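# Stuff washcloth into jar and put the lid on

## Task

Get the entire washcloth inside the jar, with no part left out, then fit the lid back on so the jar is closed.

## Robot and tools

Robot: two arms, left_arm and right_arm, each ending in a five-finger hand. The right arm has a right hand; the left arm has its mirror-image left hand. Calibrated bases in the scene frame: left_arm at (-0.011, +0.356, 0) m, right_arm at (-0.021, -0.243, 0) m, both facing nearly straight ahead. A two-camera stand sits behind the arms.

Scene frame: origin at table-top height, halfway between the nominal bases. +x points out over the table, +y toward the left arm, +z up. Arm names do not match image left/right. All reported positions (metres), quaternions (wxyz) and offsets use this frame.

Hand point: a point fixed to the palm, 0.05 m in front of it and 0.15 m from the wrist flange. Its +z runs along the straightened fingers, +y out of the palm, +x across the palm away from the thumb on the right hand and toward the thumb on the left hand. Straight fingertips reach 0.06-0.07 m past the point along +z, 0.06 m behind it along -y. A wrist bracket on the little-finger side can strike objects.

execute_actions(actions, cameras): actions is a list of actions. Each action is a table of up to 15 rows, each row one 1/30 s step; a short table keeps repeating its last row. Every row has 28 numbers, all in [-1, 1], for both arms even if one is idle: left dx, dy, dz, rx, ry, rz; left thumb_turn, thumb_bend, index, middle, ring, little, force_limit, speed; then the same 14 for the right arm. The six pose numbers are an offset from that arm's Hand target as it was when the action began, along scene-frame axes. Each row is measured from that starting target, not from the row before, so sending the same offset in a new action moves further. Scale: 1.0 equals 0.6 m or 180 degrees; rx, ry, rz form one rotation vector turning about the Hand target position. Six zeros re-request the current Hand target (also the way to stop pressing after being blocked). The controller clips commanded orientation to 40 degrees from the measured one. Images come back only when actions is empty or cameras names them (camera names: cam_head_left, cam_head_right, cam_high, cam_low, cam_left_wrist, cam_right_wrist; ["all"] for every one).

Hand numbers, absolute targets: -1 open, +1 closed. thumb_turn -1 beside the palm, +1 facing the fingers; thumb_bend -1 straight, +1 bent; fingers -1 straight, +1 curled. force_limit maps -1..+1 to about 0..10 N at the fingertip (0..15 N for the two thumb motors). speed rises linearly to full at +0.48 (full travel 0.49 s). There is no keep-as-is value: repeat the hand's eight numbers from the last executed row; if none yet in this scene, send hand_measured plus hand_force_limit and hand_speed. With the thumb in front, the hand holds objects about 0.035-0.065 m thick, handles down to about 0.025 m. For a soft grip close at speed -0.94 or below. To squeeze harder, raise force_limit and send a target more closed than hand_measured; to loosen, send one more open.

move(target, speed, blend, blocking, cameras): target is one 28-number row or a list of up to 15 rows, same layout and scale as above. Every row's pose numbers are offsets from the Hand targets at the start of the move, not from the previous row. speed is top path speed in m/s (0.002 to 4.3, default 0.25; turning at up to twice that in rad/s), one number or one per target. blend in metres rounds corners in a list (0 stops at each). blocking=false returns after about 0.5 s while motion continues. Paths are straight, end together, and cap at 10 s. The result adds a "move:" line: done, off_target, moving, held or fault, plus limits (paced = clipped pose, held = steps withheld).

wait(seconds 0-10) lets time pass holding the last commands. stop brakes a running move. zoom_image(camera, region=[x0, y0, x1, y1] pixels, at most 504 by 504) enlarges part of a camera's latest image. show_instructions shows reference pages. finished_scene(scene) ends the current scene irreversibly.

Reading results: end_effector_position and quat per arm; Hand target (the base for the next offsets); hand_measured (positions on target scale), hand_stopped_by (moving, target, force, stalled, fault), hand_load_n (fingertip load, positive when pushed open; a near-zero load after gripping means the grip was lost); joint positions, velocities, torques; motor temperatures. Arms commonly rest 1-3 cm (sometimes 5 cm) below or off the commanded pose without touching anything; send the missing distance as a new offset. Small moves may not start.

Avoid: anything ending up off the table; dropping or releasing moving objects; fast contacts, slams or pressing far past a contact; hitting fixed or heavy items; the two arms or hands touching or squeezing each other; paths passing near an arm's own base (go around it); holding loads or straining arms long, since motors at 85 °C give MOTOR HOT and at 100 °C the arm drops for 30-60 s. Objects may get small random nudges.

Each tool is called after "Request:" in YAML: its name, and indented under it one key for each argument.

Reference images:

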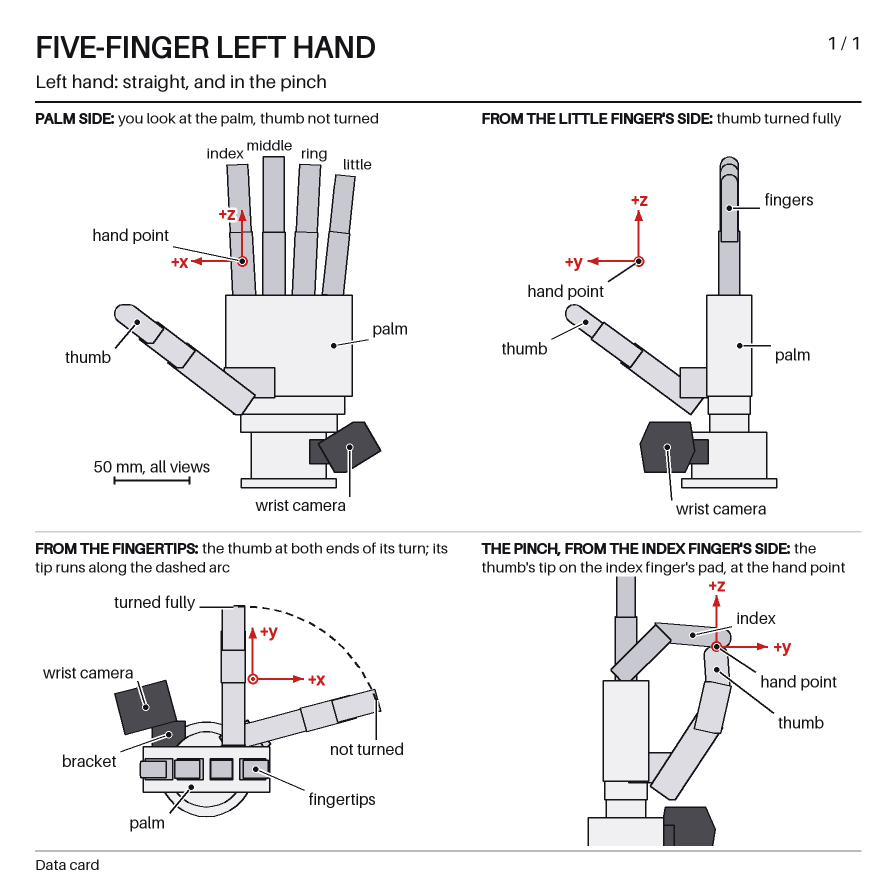

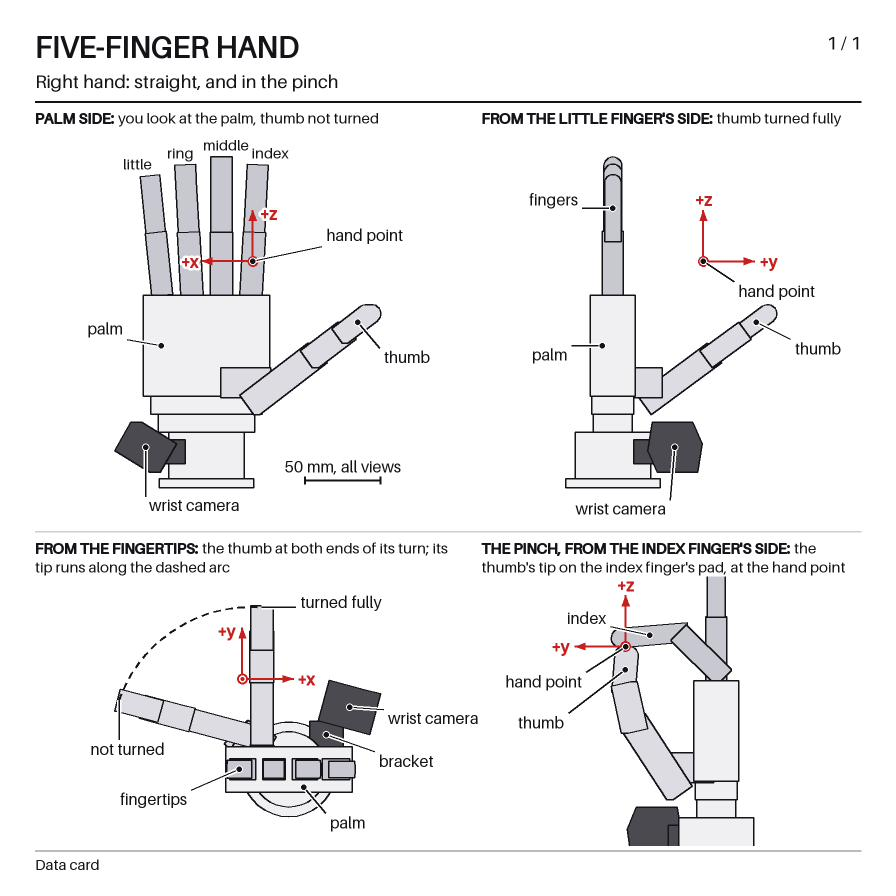

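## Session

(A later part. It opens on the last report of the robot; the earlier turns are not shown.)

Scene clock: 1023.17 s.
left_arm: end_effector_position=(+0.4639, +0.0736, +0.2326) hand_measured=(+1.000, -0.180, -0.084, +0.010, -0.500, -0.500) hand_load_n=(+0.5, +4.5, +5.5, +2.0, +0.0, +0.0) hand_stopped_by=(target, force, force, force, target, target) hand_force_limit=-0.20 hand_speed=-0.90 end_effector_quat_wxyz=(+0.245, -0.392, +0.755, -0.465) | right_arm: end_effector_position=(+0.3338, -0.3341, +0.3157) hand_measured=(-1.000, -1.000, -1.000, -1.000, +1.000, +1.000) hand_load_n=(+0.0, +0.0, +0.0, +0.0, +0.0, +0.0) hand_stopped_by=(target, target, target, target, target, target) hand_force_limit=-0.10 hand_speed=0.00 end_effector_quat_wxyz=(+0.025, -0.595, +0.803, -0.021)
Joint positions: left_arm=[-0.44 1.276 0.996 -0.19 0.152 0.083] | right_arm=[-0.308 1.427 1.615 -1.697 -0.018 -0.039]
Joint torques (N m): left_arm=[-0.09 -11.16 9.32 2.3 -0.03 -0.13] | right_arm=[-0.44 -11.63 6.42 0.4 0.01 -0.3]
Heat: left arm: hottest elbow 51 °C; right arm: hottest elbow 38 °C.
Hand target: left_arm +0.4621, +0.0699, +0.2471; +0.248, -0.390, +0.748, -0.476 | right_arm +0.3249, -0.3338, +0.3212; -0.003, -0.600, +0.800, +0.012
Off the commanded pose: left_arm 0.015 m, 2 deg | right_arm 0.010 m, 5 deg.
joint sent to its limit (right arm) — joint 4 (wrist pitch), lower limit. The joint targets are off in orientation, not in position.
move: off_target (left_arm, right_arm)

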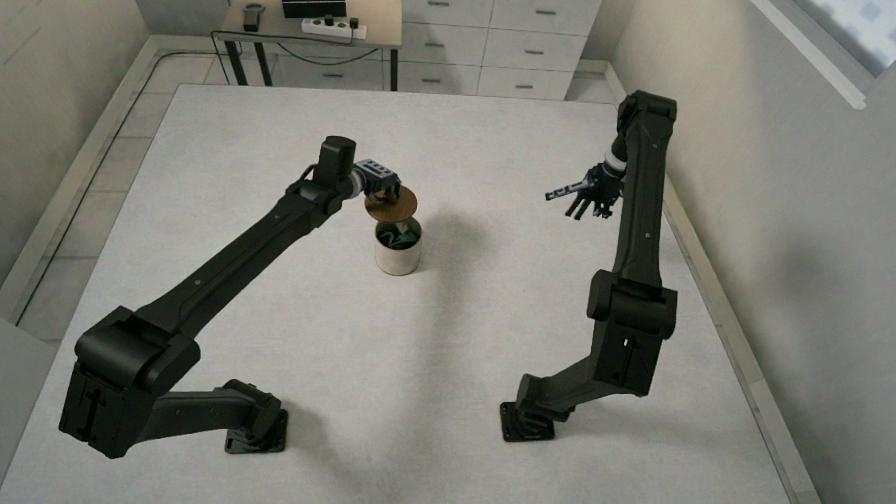

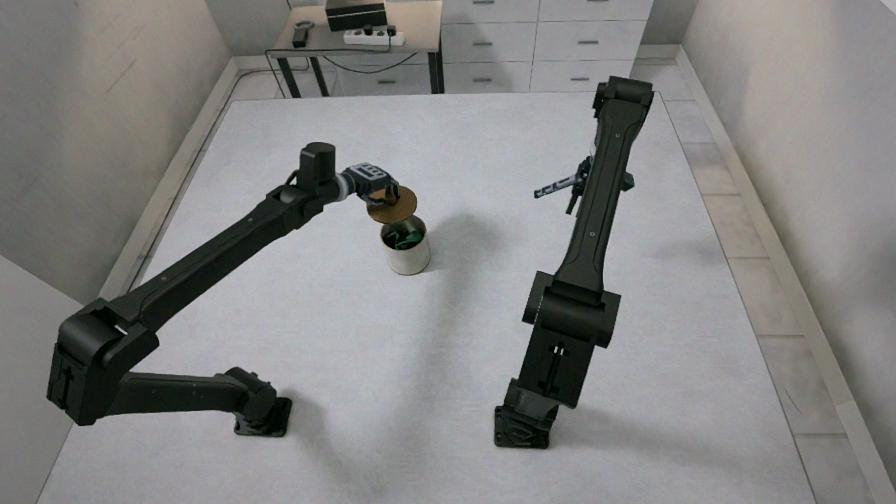

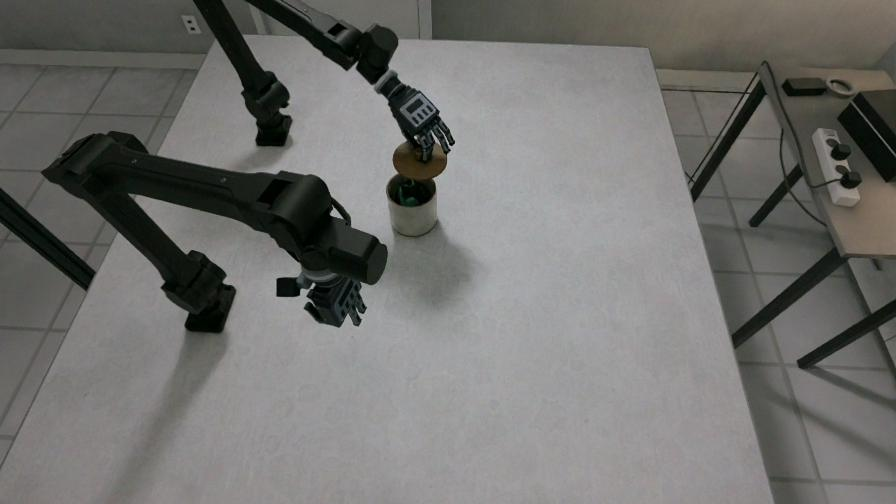

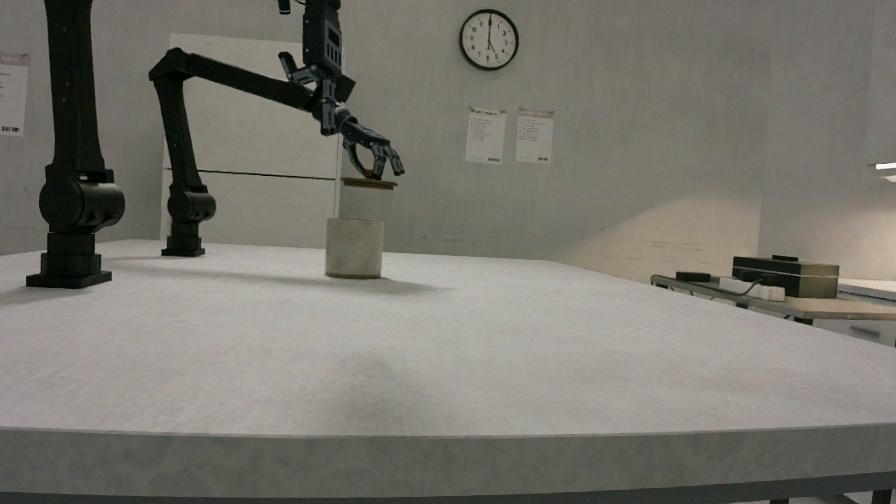

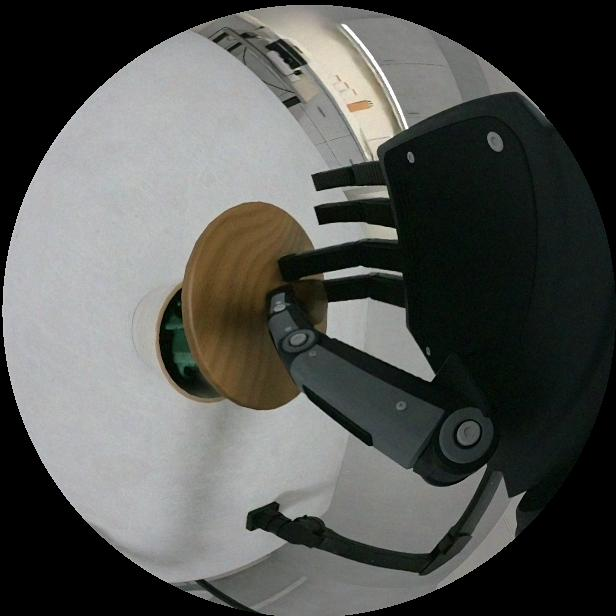

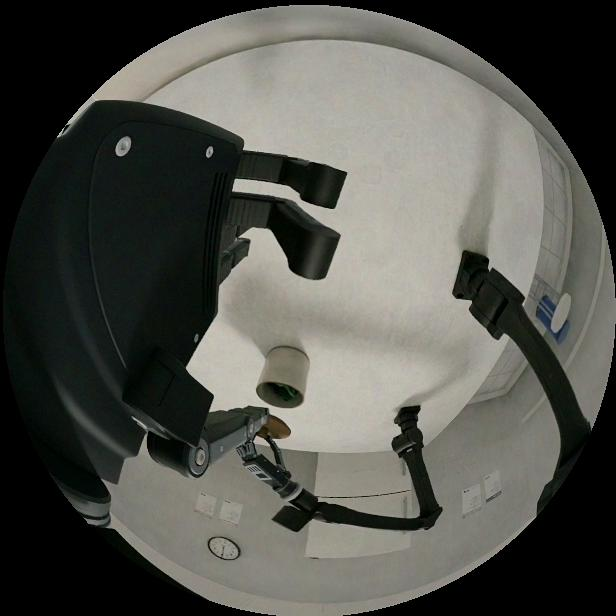

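Request:
move:
  target: [-0.0417, -0.0233, -0.09, 0, 0, 0, 1, -0.1, 0.2, 0.2, -0.5, -0.5, -0.2, -0.9, 0, 0, 0, 0, 0, 0, -1, -1, -1, -1, 1, 1, -0.1, 0]
  cameras: ["cam_high", "cam_low", "cam_head_left", "cam_head_right", "cam_left_wrist"]
  speed: 0.08

Request:
zoom_image:
  camera: "cam_low"
  region: [300, 150, 420, 290]

Request:
zoom_image:
  camera: "cam_high"
  region: [360, 100, 480, 240]

Request:
zoom_image:
  camera: "cam_head_right"
  region: [340, 170, 460, 290]

Request:
zoom_image:
  camera: "cam_head_left"
  region: [340, 170, 460, 290]

Scene clock: 1051.67 s.
left_arm: end_effector_position=(+0.4332, +0.0645, +0.1760) hand_measured=(+1.000, -0.180, -0.084, +0.010, -0.500, -0.500) hand_load_n=(+0.5, +4.5, +5.5, +2.0, +0.0, -0.5) hand_stopped_by=(target, force, force, force, target, target) hand_force_limit=-0.20 hand_speed=-0.90 end_effector_quat_wxyz=(+0.240, -0.396, +0.760, -0.456) | right_arm: end_effector_position=(+0.3337, -0.3341, +0.3157) hand_measured=(-1.000, -1.000, -1.000, -1.000, +1.000, +1.000) hand_load_n=(+0.0, +0.0, +0.0, +0.0, +0.5, +0.0) hand_stopped_by=(target, target, target, target, target, target) hand_force_limit=-0.10 hand_speed=0.00 end_effector_quat_wxyz=(+0.025, -0.595, +0.803, -0.021)
Joint positions: left_arm=[-0.497 1.276 0.852 -0.067 0.099 0.057] | right_arm=[-0.308 1.427 1.615 -1.697 -0.018 -0.04]
Joint torques (N m): left_arm=[-1.03 -10.17 9.02 3.55 -0.11 -0.12] | right_arm=[-0.38 -11.69 6.43 0.4 0 -0.3]
Heat: left arm: hottest elbow 51 °C; right arm: hottest elbow 40 °C.
Hand target: left_arm +0.4371, +0.0560, +0.1929; +0.248, -0.390, +0.748, -0.476 | right_arm +0.3249, -0.3338, +0.3212; -0.003, -0.600, +0.800, +0.012
Off the commanded pose: left_arm 0.020 m, 3 deg | right_arm 0.010 m, 5 deg.
joint sent to its limit (right arm) — joint 4 (wrist pitch), lower limit. The joint targets are off in orientation, not in position.
move: off_target (left_arm, right_arm)
Images, in order (width x height): cam_head_left 896x504, cam_head_right 896x504, cam_high 896x504, cam_low 896x504, cam_left_wrist 616x616.

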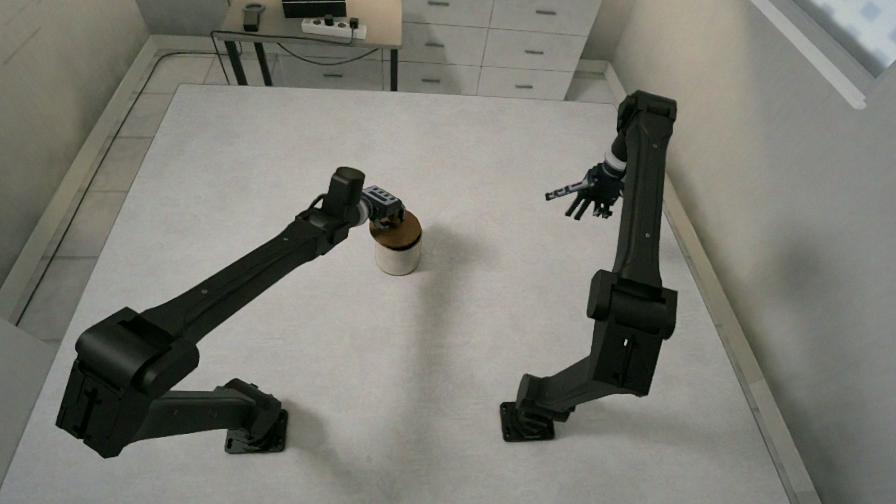

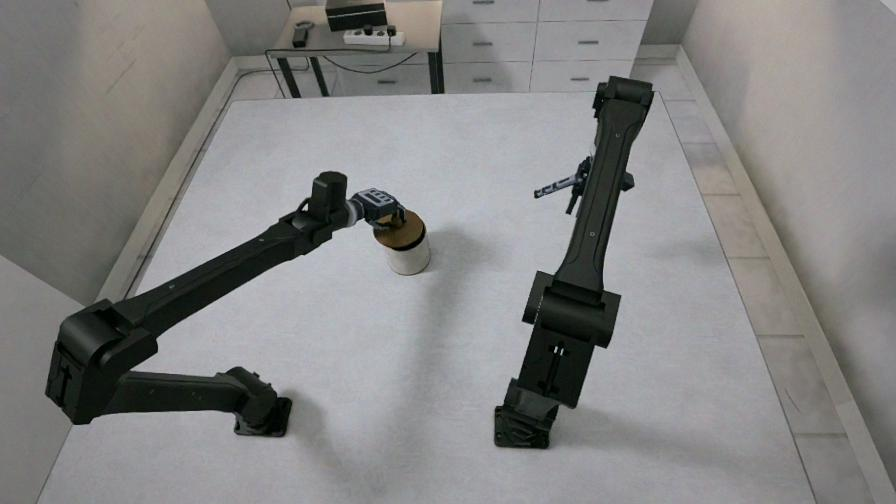

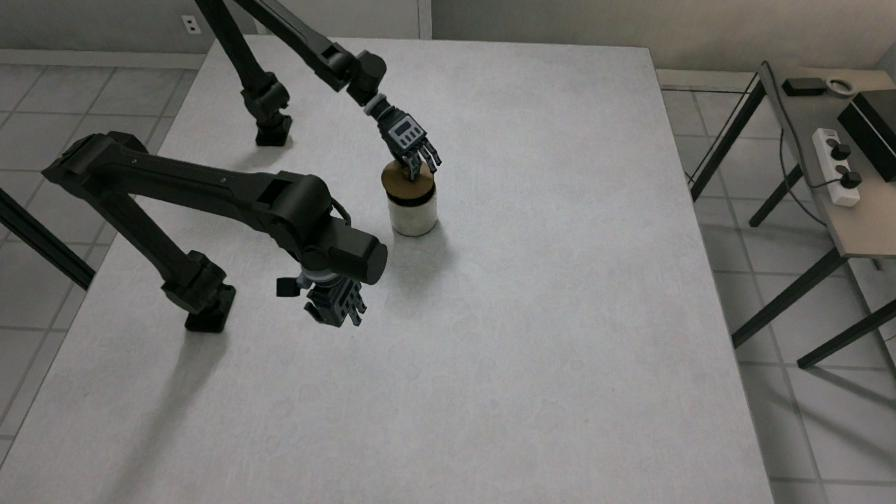

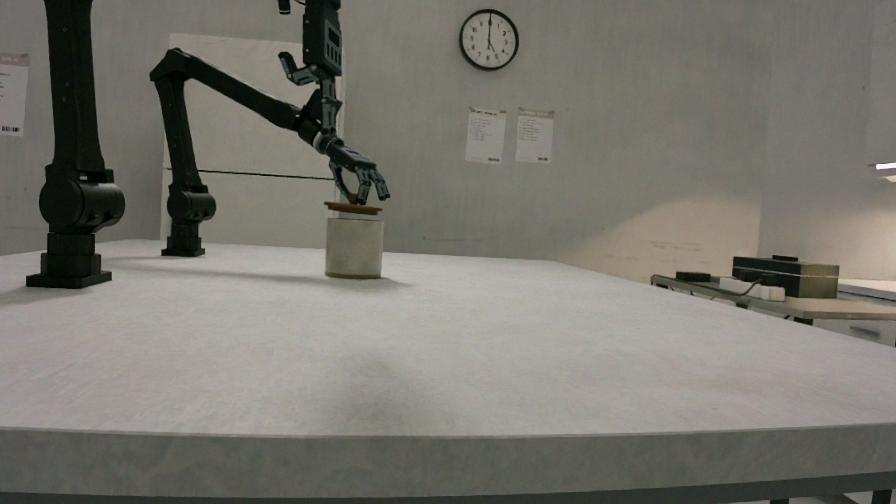

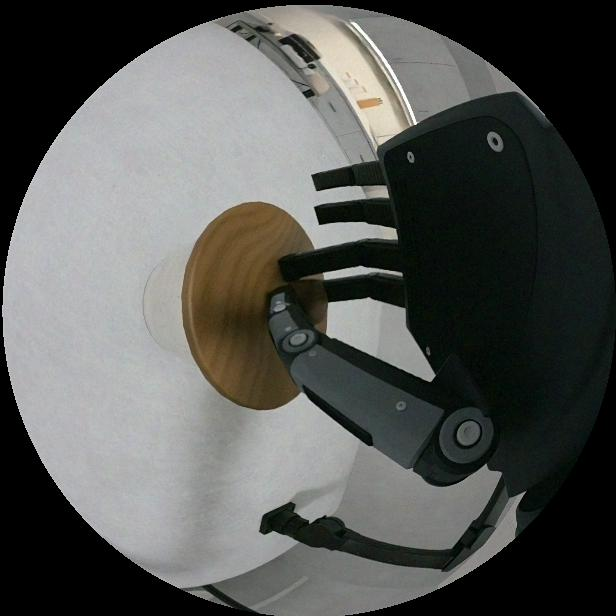

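Scaled by 3.600 from the camera's 896x504 image, which has a finer 1280x720 frame.

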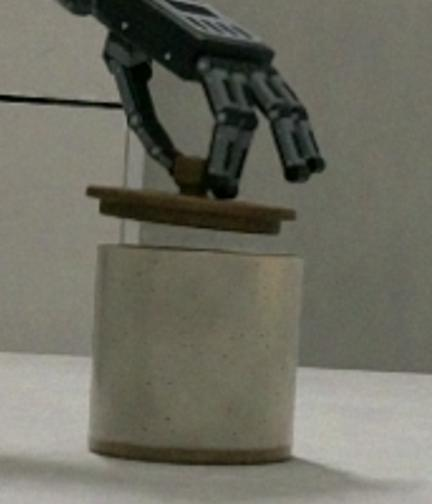

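Scaled by 3.600 from the camera's 896x504 image, which has a finer 1280x720 frame.

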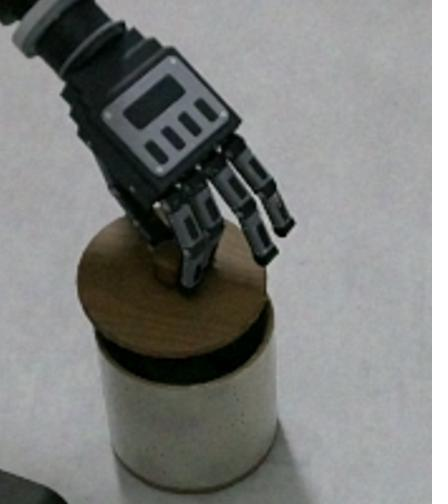

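Scaled by 4.200 from the camera's 896x504 image, which has a finer 1280x720 frame.

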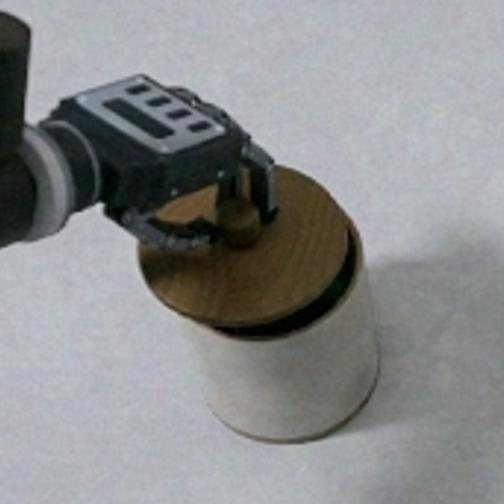

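Scaled by 4.200 from the camera's 896x504 image, which has a finer 1280x720 frame.

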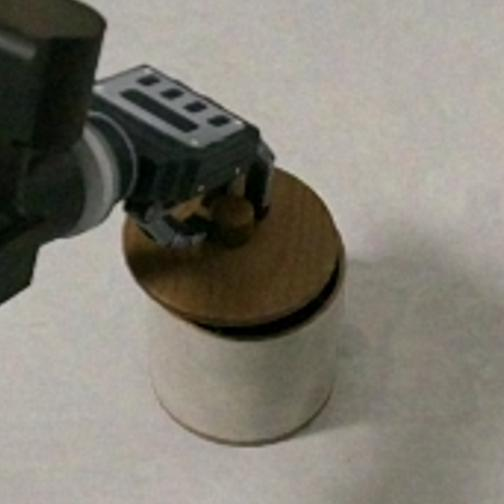

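Request:
move:
  target: [0.013, -0.02, 0.0, 0, -0.033, 0, 1, -0.1, 0.2, 0.2, -0.5, -0.5, -0.2, -0.9, 0, 0, 0, 0, 0, 0, -1, -1, -1, -1, 1, 1, -0.1, 0]
  cameras: ["cam_high", "cam_low", "cam_head_left", "cam_head_right"]
  speed: 0.08

Request:
zoom_image:
  camera: "cam_low"
  region: [300, 150, 420, 290]

Request:
zoom_image:
  camera: "cam_high"
  region: [360, 100, 480, 240]

Request:
zoom_image:
  camera: "cam_head_right"
  region: [340, 170, 460, 290]

Request:
zoom_image:
  camera: "cam_head_left"
  region: [340, 170, 460, 290]

Scene clock: 1076.90 s.
left_arm: end_effector_position=(+0.4410, +0.0519, +0.1821) hand_measured=(+1.000, -0.180, -0.084, +0.010, -0.500, -0.500) hand_load_n=(+0.5, +4.5, +5.5, +2.0, +0.0, +0.0) hand_stopped_by=(target, force, force, force, target, target) hand_force_limit=-0.20 hand_speed=-0.90 end_effector_quat_wxyz=(+0.278, -0.376, +0.741, -0.482) | right_arm: end_effector_position=(+0.3337, -0.3341, +0.3157) hand_measured=(-1.000, -1.000, -1.000, -1.000, +1.000, +1.000) hand_load_n=(+0.0, +0.0, +0.0, +0.0, +0.0, +0.0) hand_stopped_by=(target, target, target, target, target, target) hand_force_limit=-0.10 hand_speed=0.00 end_effector_quat_wxyz=(+0.025, -0.595, +0.803, -0.021)
Joint positions: left_arm=[-0.53 1.282 0.818 0.073 0.047 0.073] | right_arm=[-0.308 1.427 1.615 -1.697 -0.018 -0.04]
Joint torques (N m): left_arm=[-0.67 -8.59 8.58 3.43 -0.05 0.11] | right_arm=[-0.44 -11.63 6.42 0.42 0 -0.3]
Motor temperatures (°C): left_arm=[29 35 53 30 29 24] | right_arm=[27 34 40 28 27 24]
Heat: left arm: hottest elbow 53 °C; right arm: hottest elbow 40 °C.
Hand target: left_arm +0.4449, +0.0440, +0.1930; +0.286, -0.365, +0.734, -0.496 | right_arm +0.3249, -0.3338, +0.3212; -0.003, -0.600, +0.800, +0.012
Off the commanded pose: left_arm 0.014 m, 2 deg | right_arm 0.010 m, 5 deg.
joint sent to its limit (right arm) — joint 4 (wrist pitch), lower limit. The joint targets are off in orientation, not in position.
move: off_target (left_arm, right_arm)
Images, in order (width x height): cam_head_left 896x504, cam_head_right 896x504, cam_high 896x504, cam_low 896x504.

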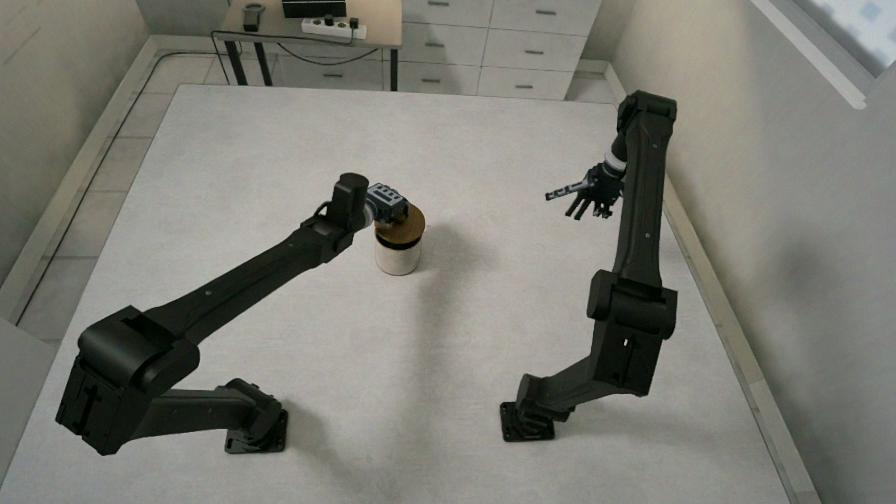

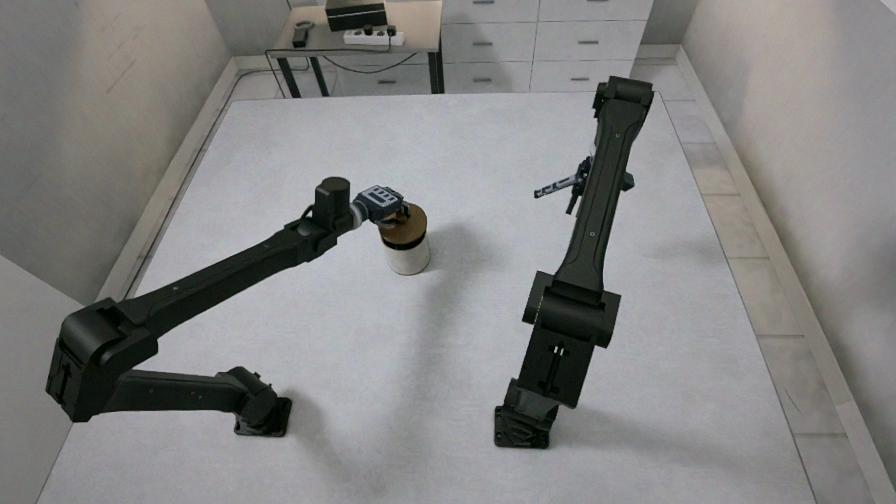

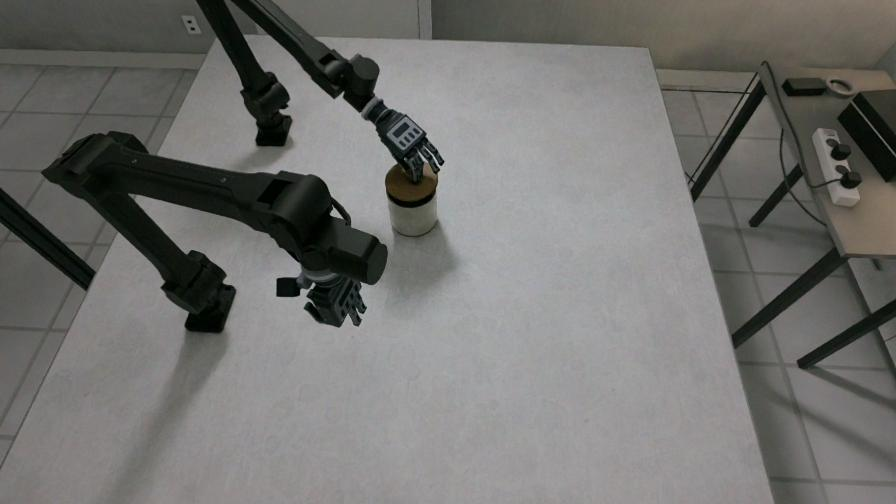

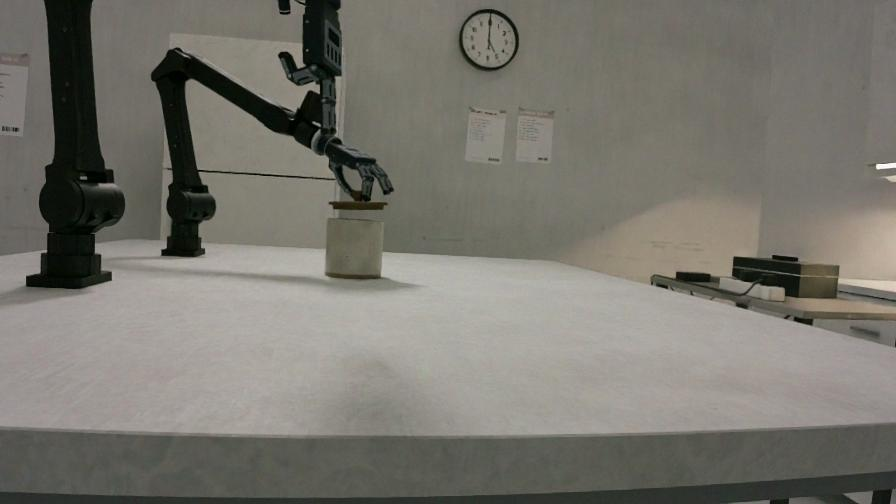

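Scaled by 3.600 from the camera's 896x504 image, which has a finer 1280x720 frame.

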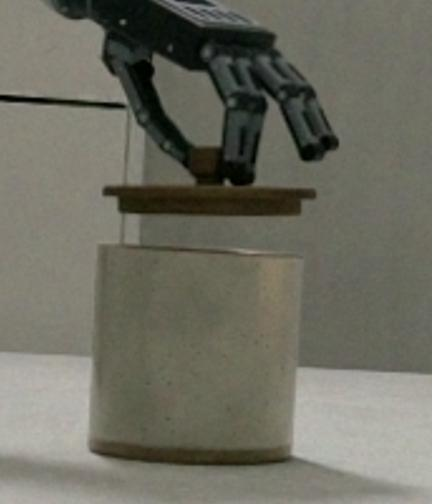

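Scaled by 3.600 from the camera's 896x504 image, which has a finer 1280x720 frame.

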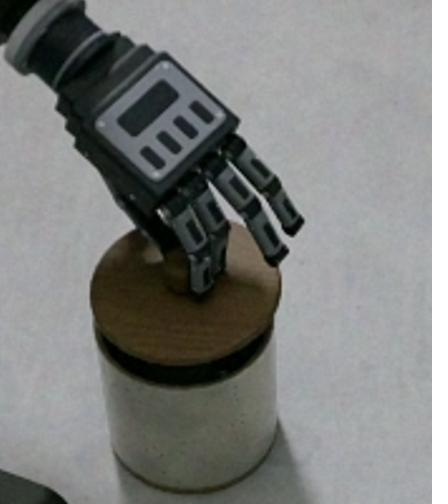

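Scaled by 4.200 from the camera's 896x504 image, which has a finer 1280x720 frame.

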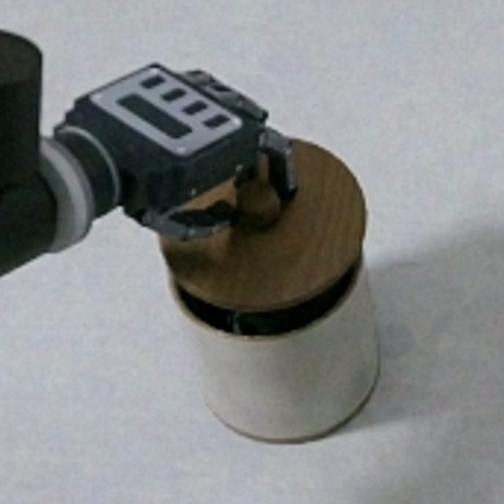

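Scaled by 4.200 from the camera's 896x504 image, which has a finer 1280x720 frame.

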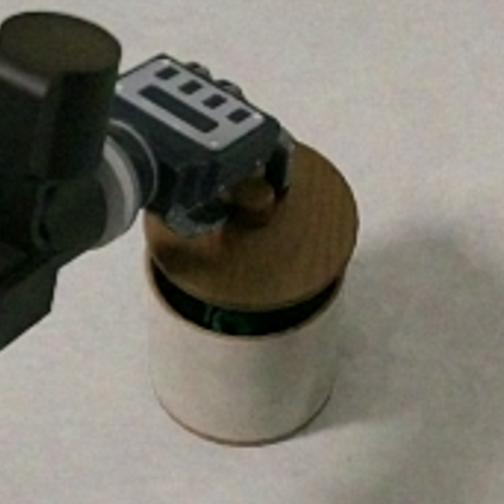

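Request:
move:
  target: [-0.005, 0.005, -0.03, 0, 0, 0, 1, -0.1, 0.2, 0.2, -0.5, -0.5, -0.2, -0.9, 0, 0, 0, 0, 0, 0, -1, -1, -1, -1, 1, 1, -0.1, 0]
  cameras: ["cam_high", "cam_low", "cam_head_left", "cam_head_right"]
  speed: 0.05

Request:
zoom_image:
  camera: "cam_low"
  region: [300, 150, 420, 290]

Request:
zoom_image:
  camera: "cam_high"
  region: [360, 100, 480, 240]

Request:
zoom_image:
  camera: "cam_head_right"
  region: [340, 170, 460, 290]

Request:
zoom_image:
  camera: "cam_head_left"
  region: [340, 170, 460, 290]

Scene clock: 1100.63 s.
left_arm: end_effector_position=(+0.4373, +0.0542, +0.1629) hand_measured=(+1.000, -0.180, -0.084, +0.010, -0.500, -0.500) hand_load_n=(+0.5, +4.5, +5.5, +2.0, +0.5, +0.0) hand_stopped_by=(target, force, force, force, target, target) hand_force_limit=-0.20 hand_speed=-0.90 end_effector_quat_wxyz=(+0.278, -0.376, +0.742, -0.481) | right_arm: end_effector_position=(+0.3337, -0.3341, +0.3157) hand_measured=(-1.000, -1.000, -1.000, -1.000, +1.000, +1.000) hand_load_n=(+0.0, +0.0, +0.0, +0.0, +0.0, +0.0) hand_stopped_by=(target, target, target, target, target, target) hand_force_limit=-0.10 hand_speed=0.00 end_effector_quat_wxyz=(+0.025, -0.595, +0.803, -0.021)
Joint positions: left_arm=[-0.53 1.299 0.777 0.128 0.047 0.074] | right_arm=[-0.308 1.427 1.615 -1.697 -0.018 -0.04]
Joint torques (N m): left_arm=[0.44 -8.88 8.73 3.6 0.02 0.09] | right_arm=[-0.38 -11.69 6.43 0.39 0 -0.29]
Heat: left arm: hottest elbow 52 °C; right arm: hottest elbow 40 °C.
Hand target: left_arm +0.4419, +0.0470, +0.1749; +0.286, -0.365, +0.734, -0.496 | right_arm +0.3249, -0.3338, +0.3212; -0.003, -0.600, +0.800, +0.012
Off the commanded pose: left_arm 0.015 m, 3 deg | right_arm 0.010 m, 5 deg.
joint sent to its limit (right arm) — joint 4 (wrist pitch), lower limit. The joint targets are off in orientation, not in position.
move: off_target (left_arm, right_arm)
Images, in order (width x height): cam_head_left 896x504, cam_head_right 896x504, cam_high 896x504, cam_low 896x504.

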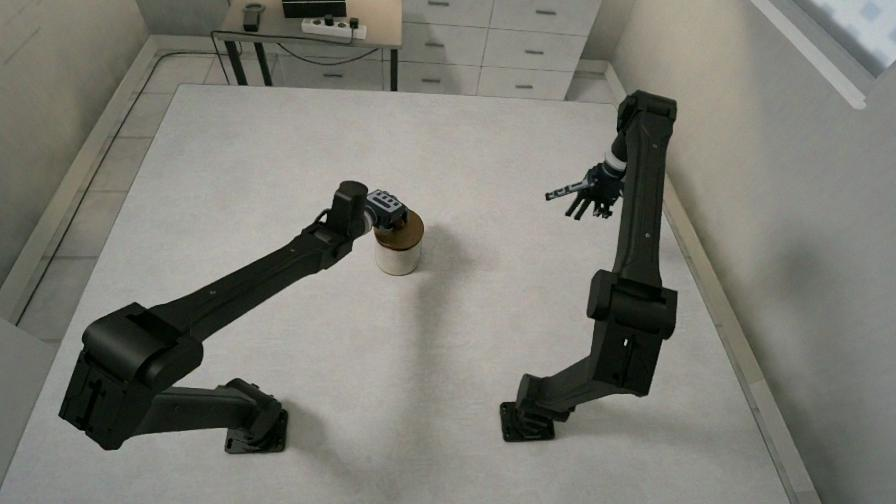

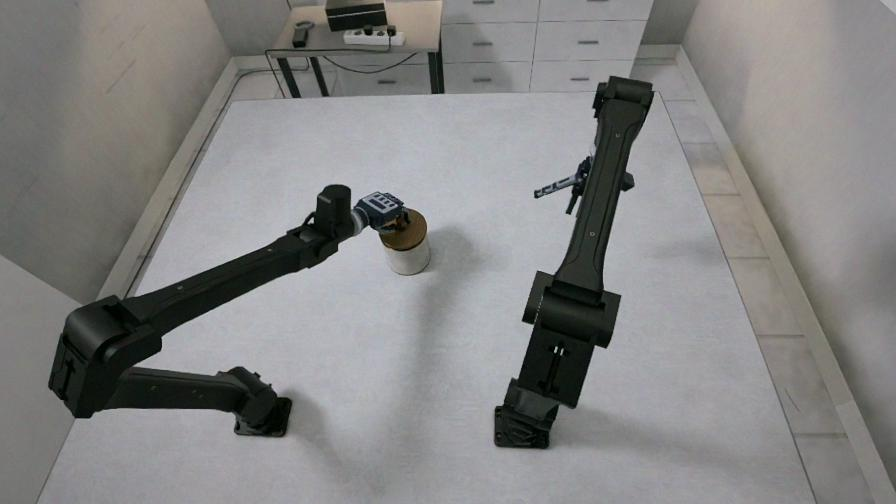

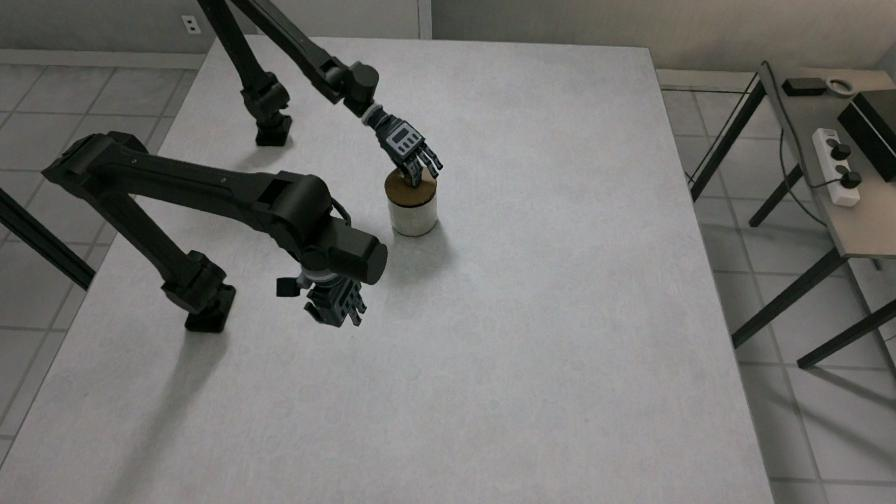

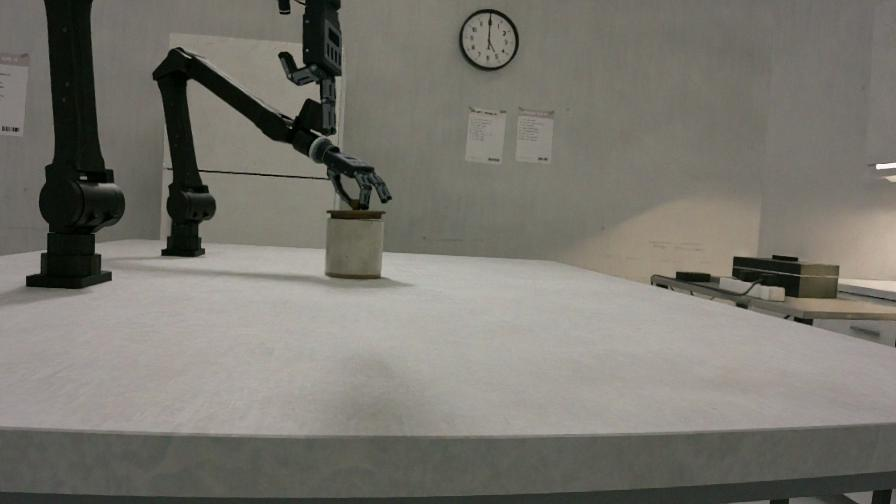

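Scaled by 3.600 from the camera's 896x504 image, which has a finer 1280x720 frame.

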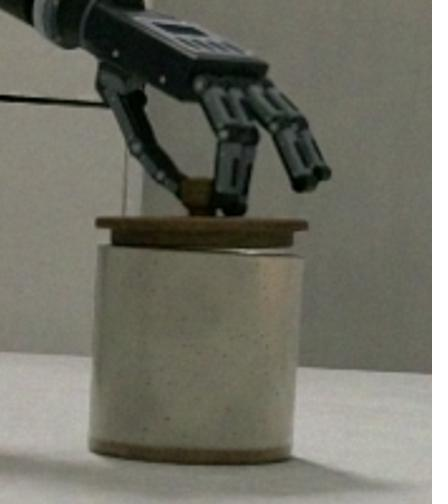

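Scaled by 3.600 from the camera's 896x504 image, which has a finer 1280x720 frame.

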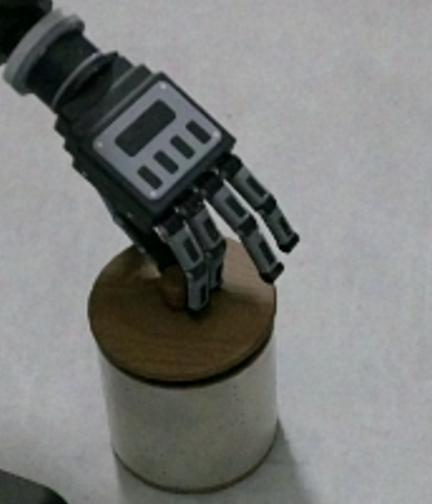

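Scaled by 4.200 from the camera's 896x504 image, which has a finer 1280x720 frame.

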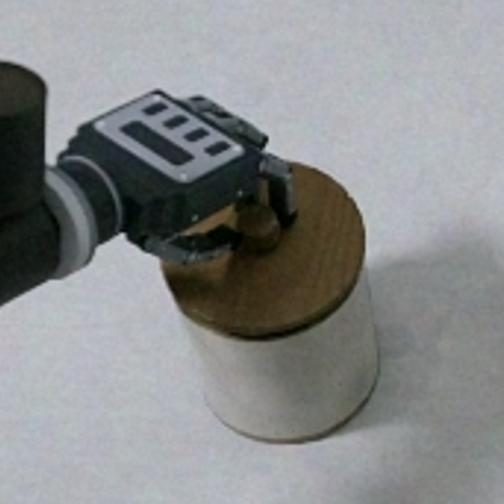

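Scaled by 4.200 from the camera's 896x504 image, which has a finer 1280x720 frame.

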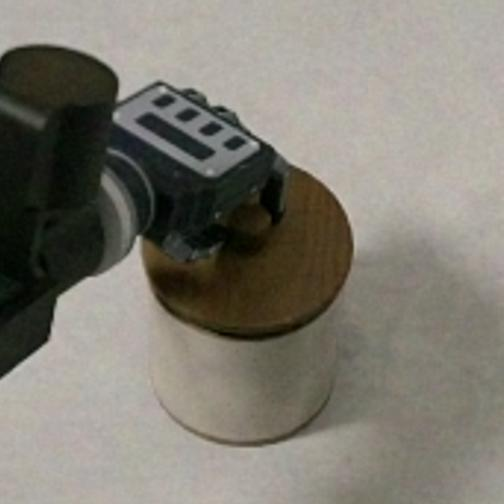

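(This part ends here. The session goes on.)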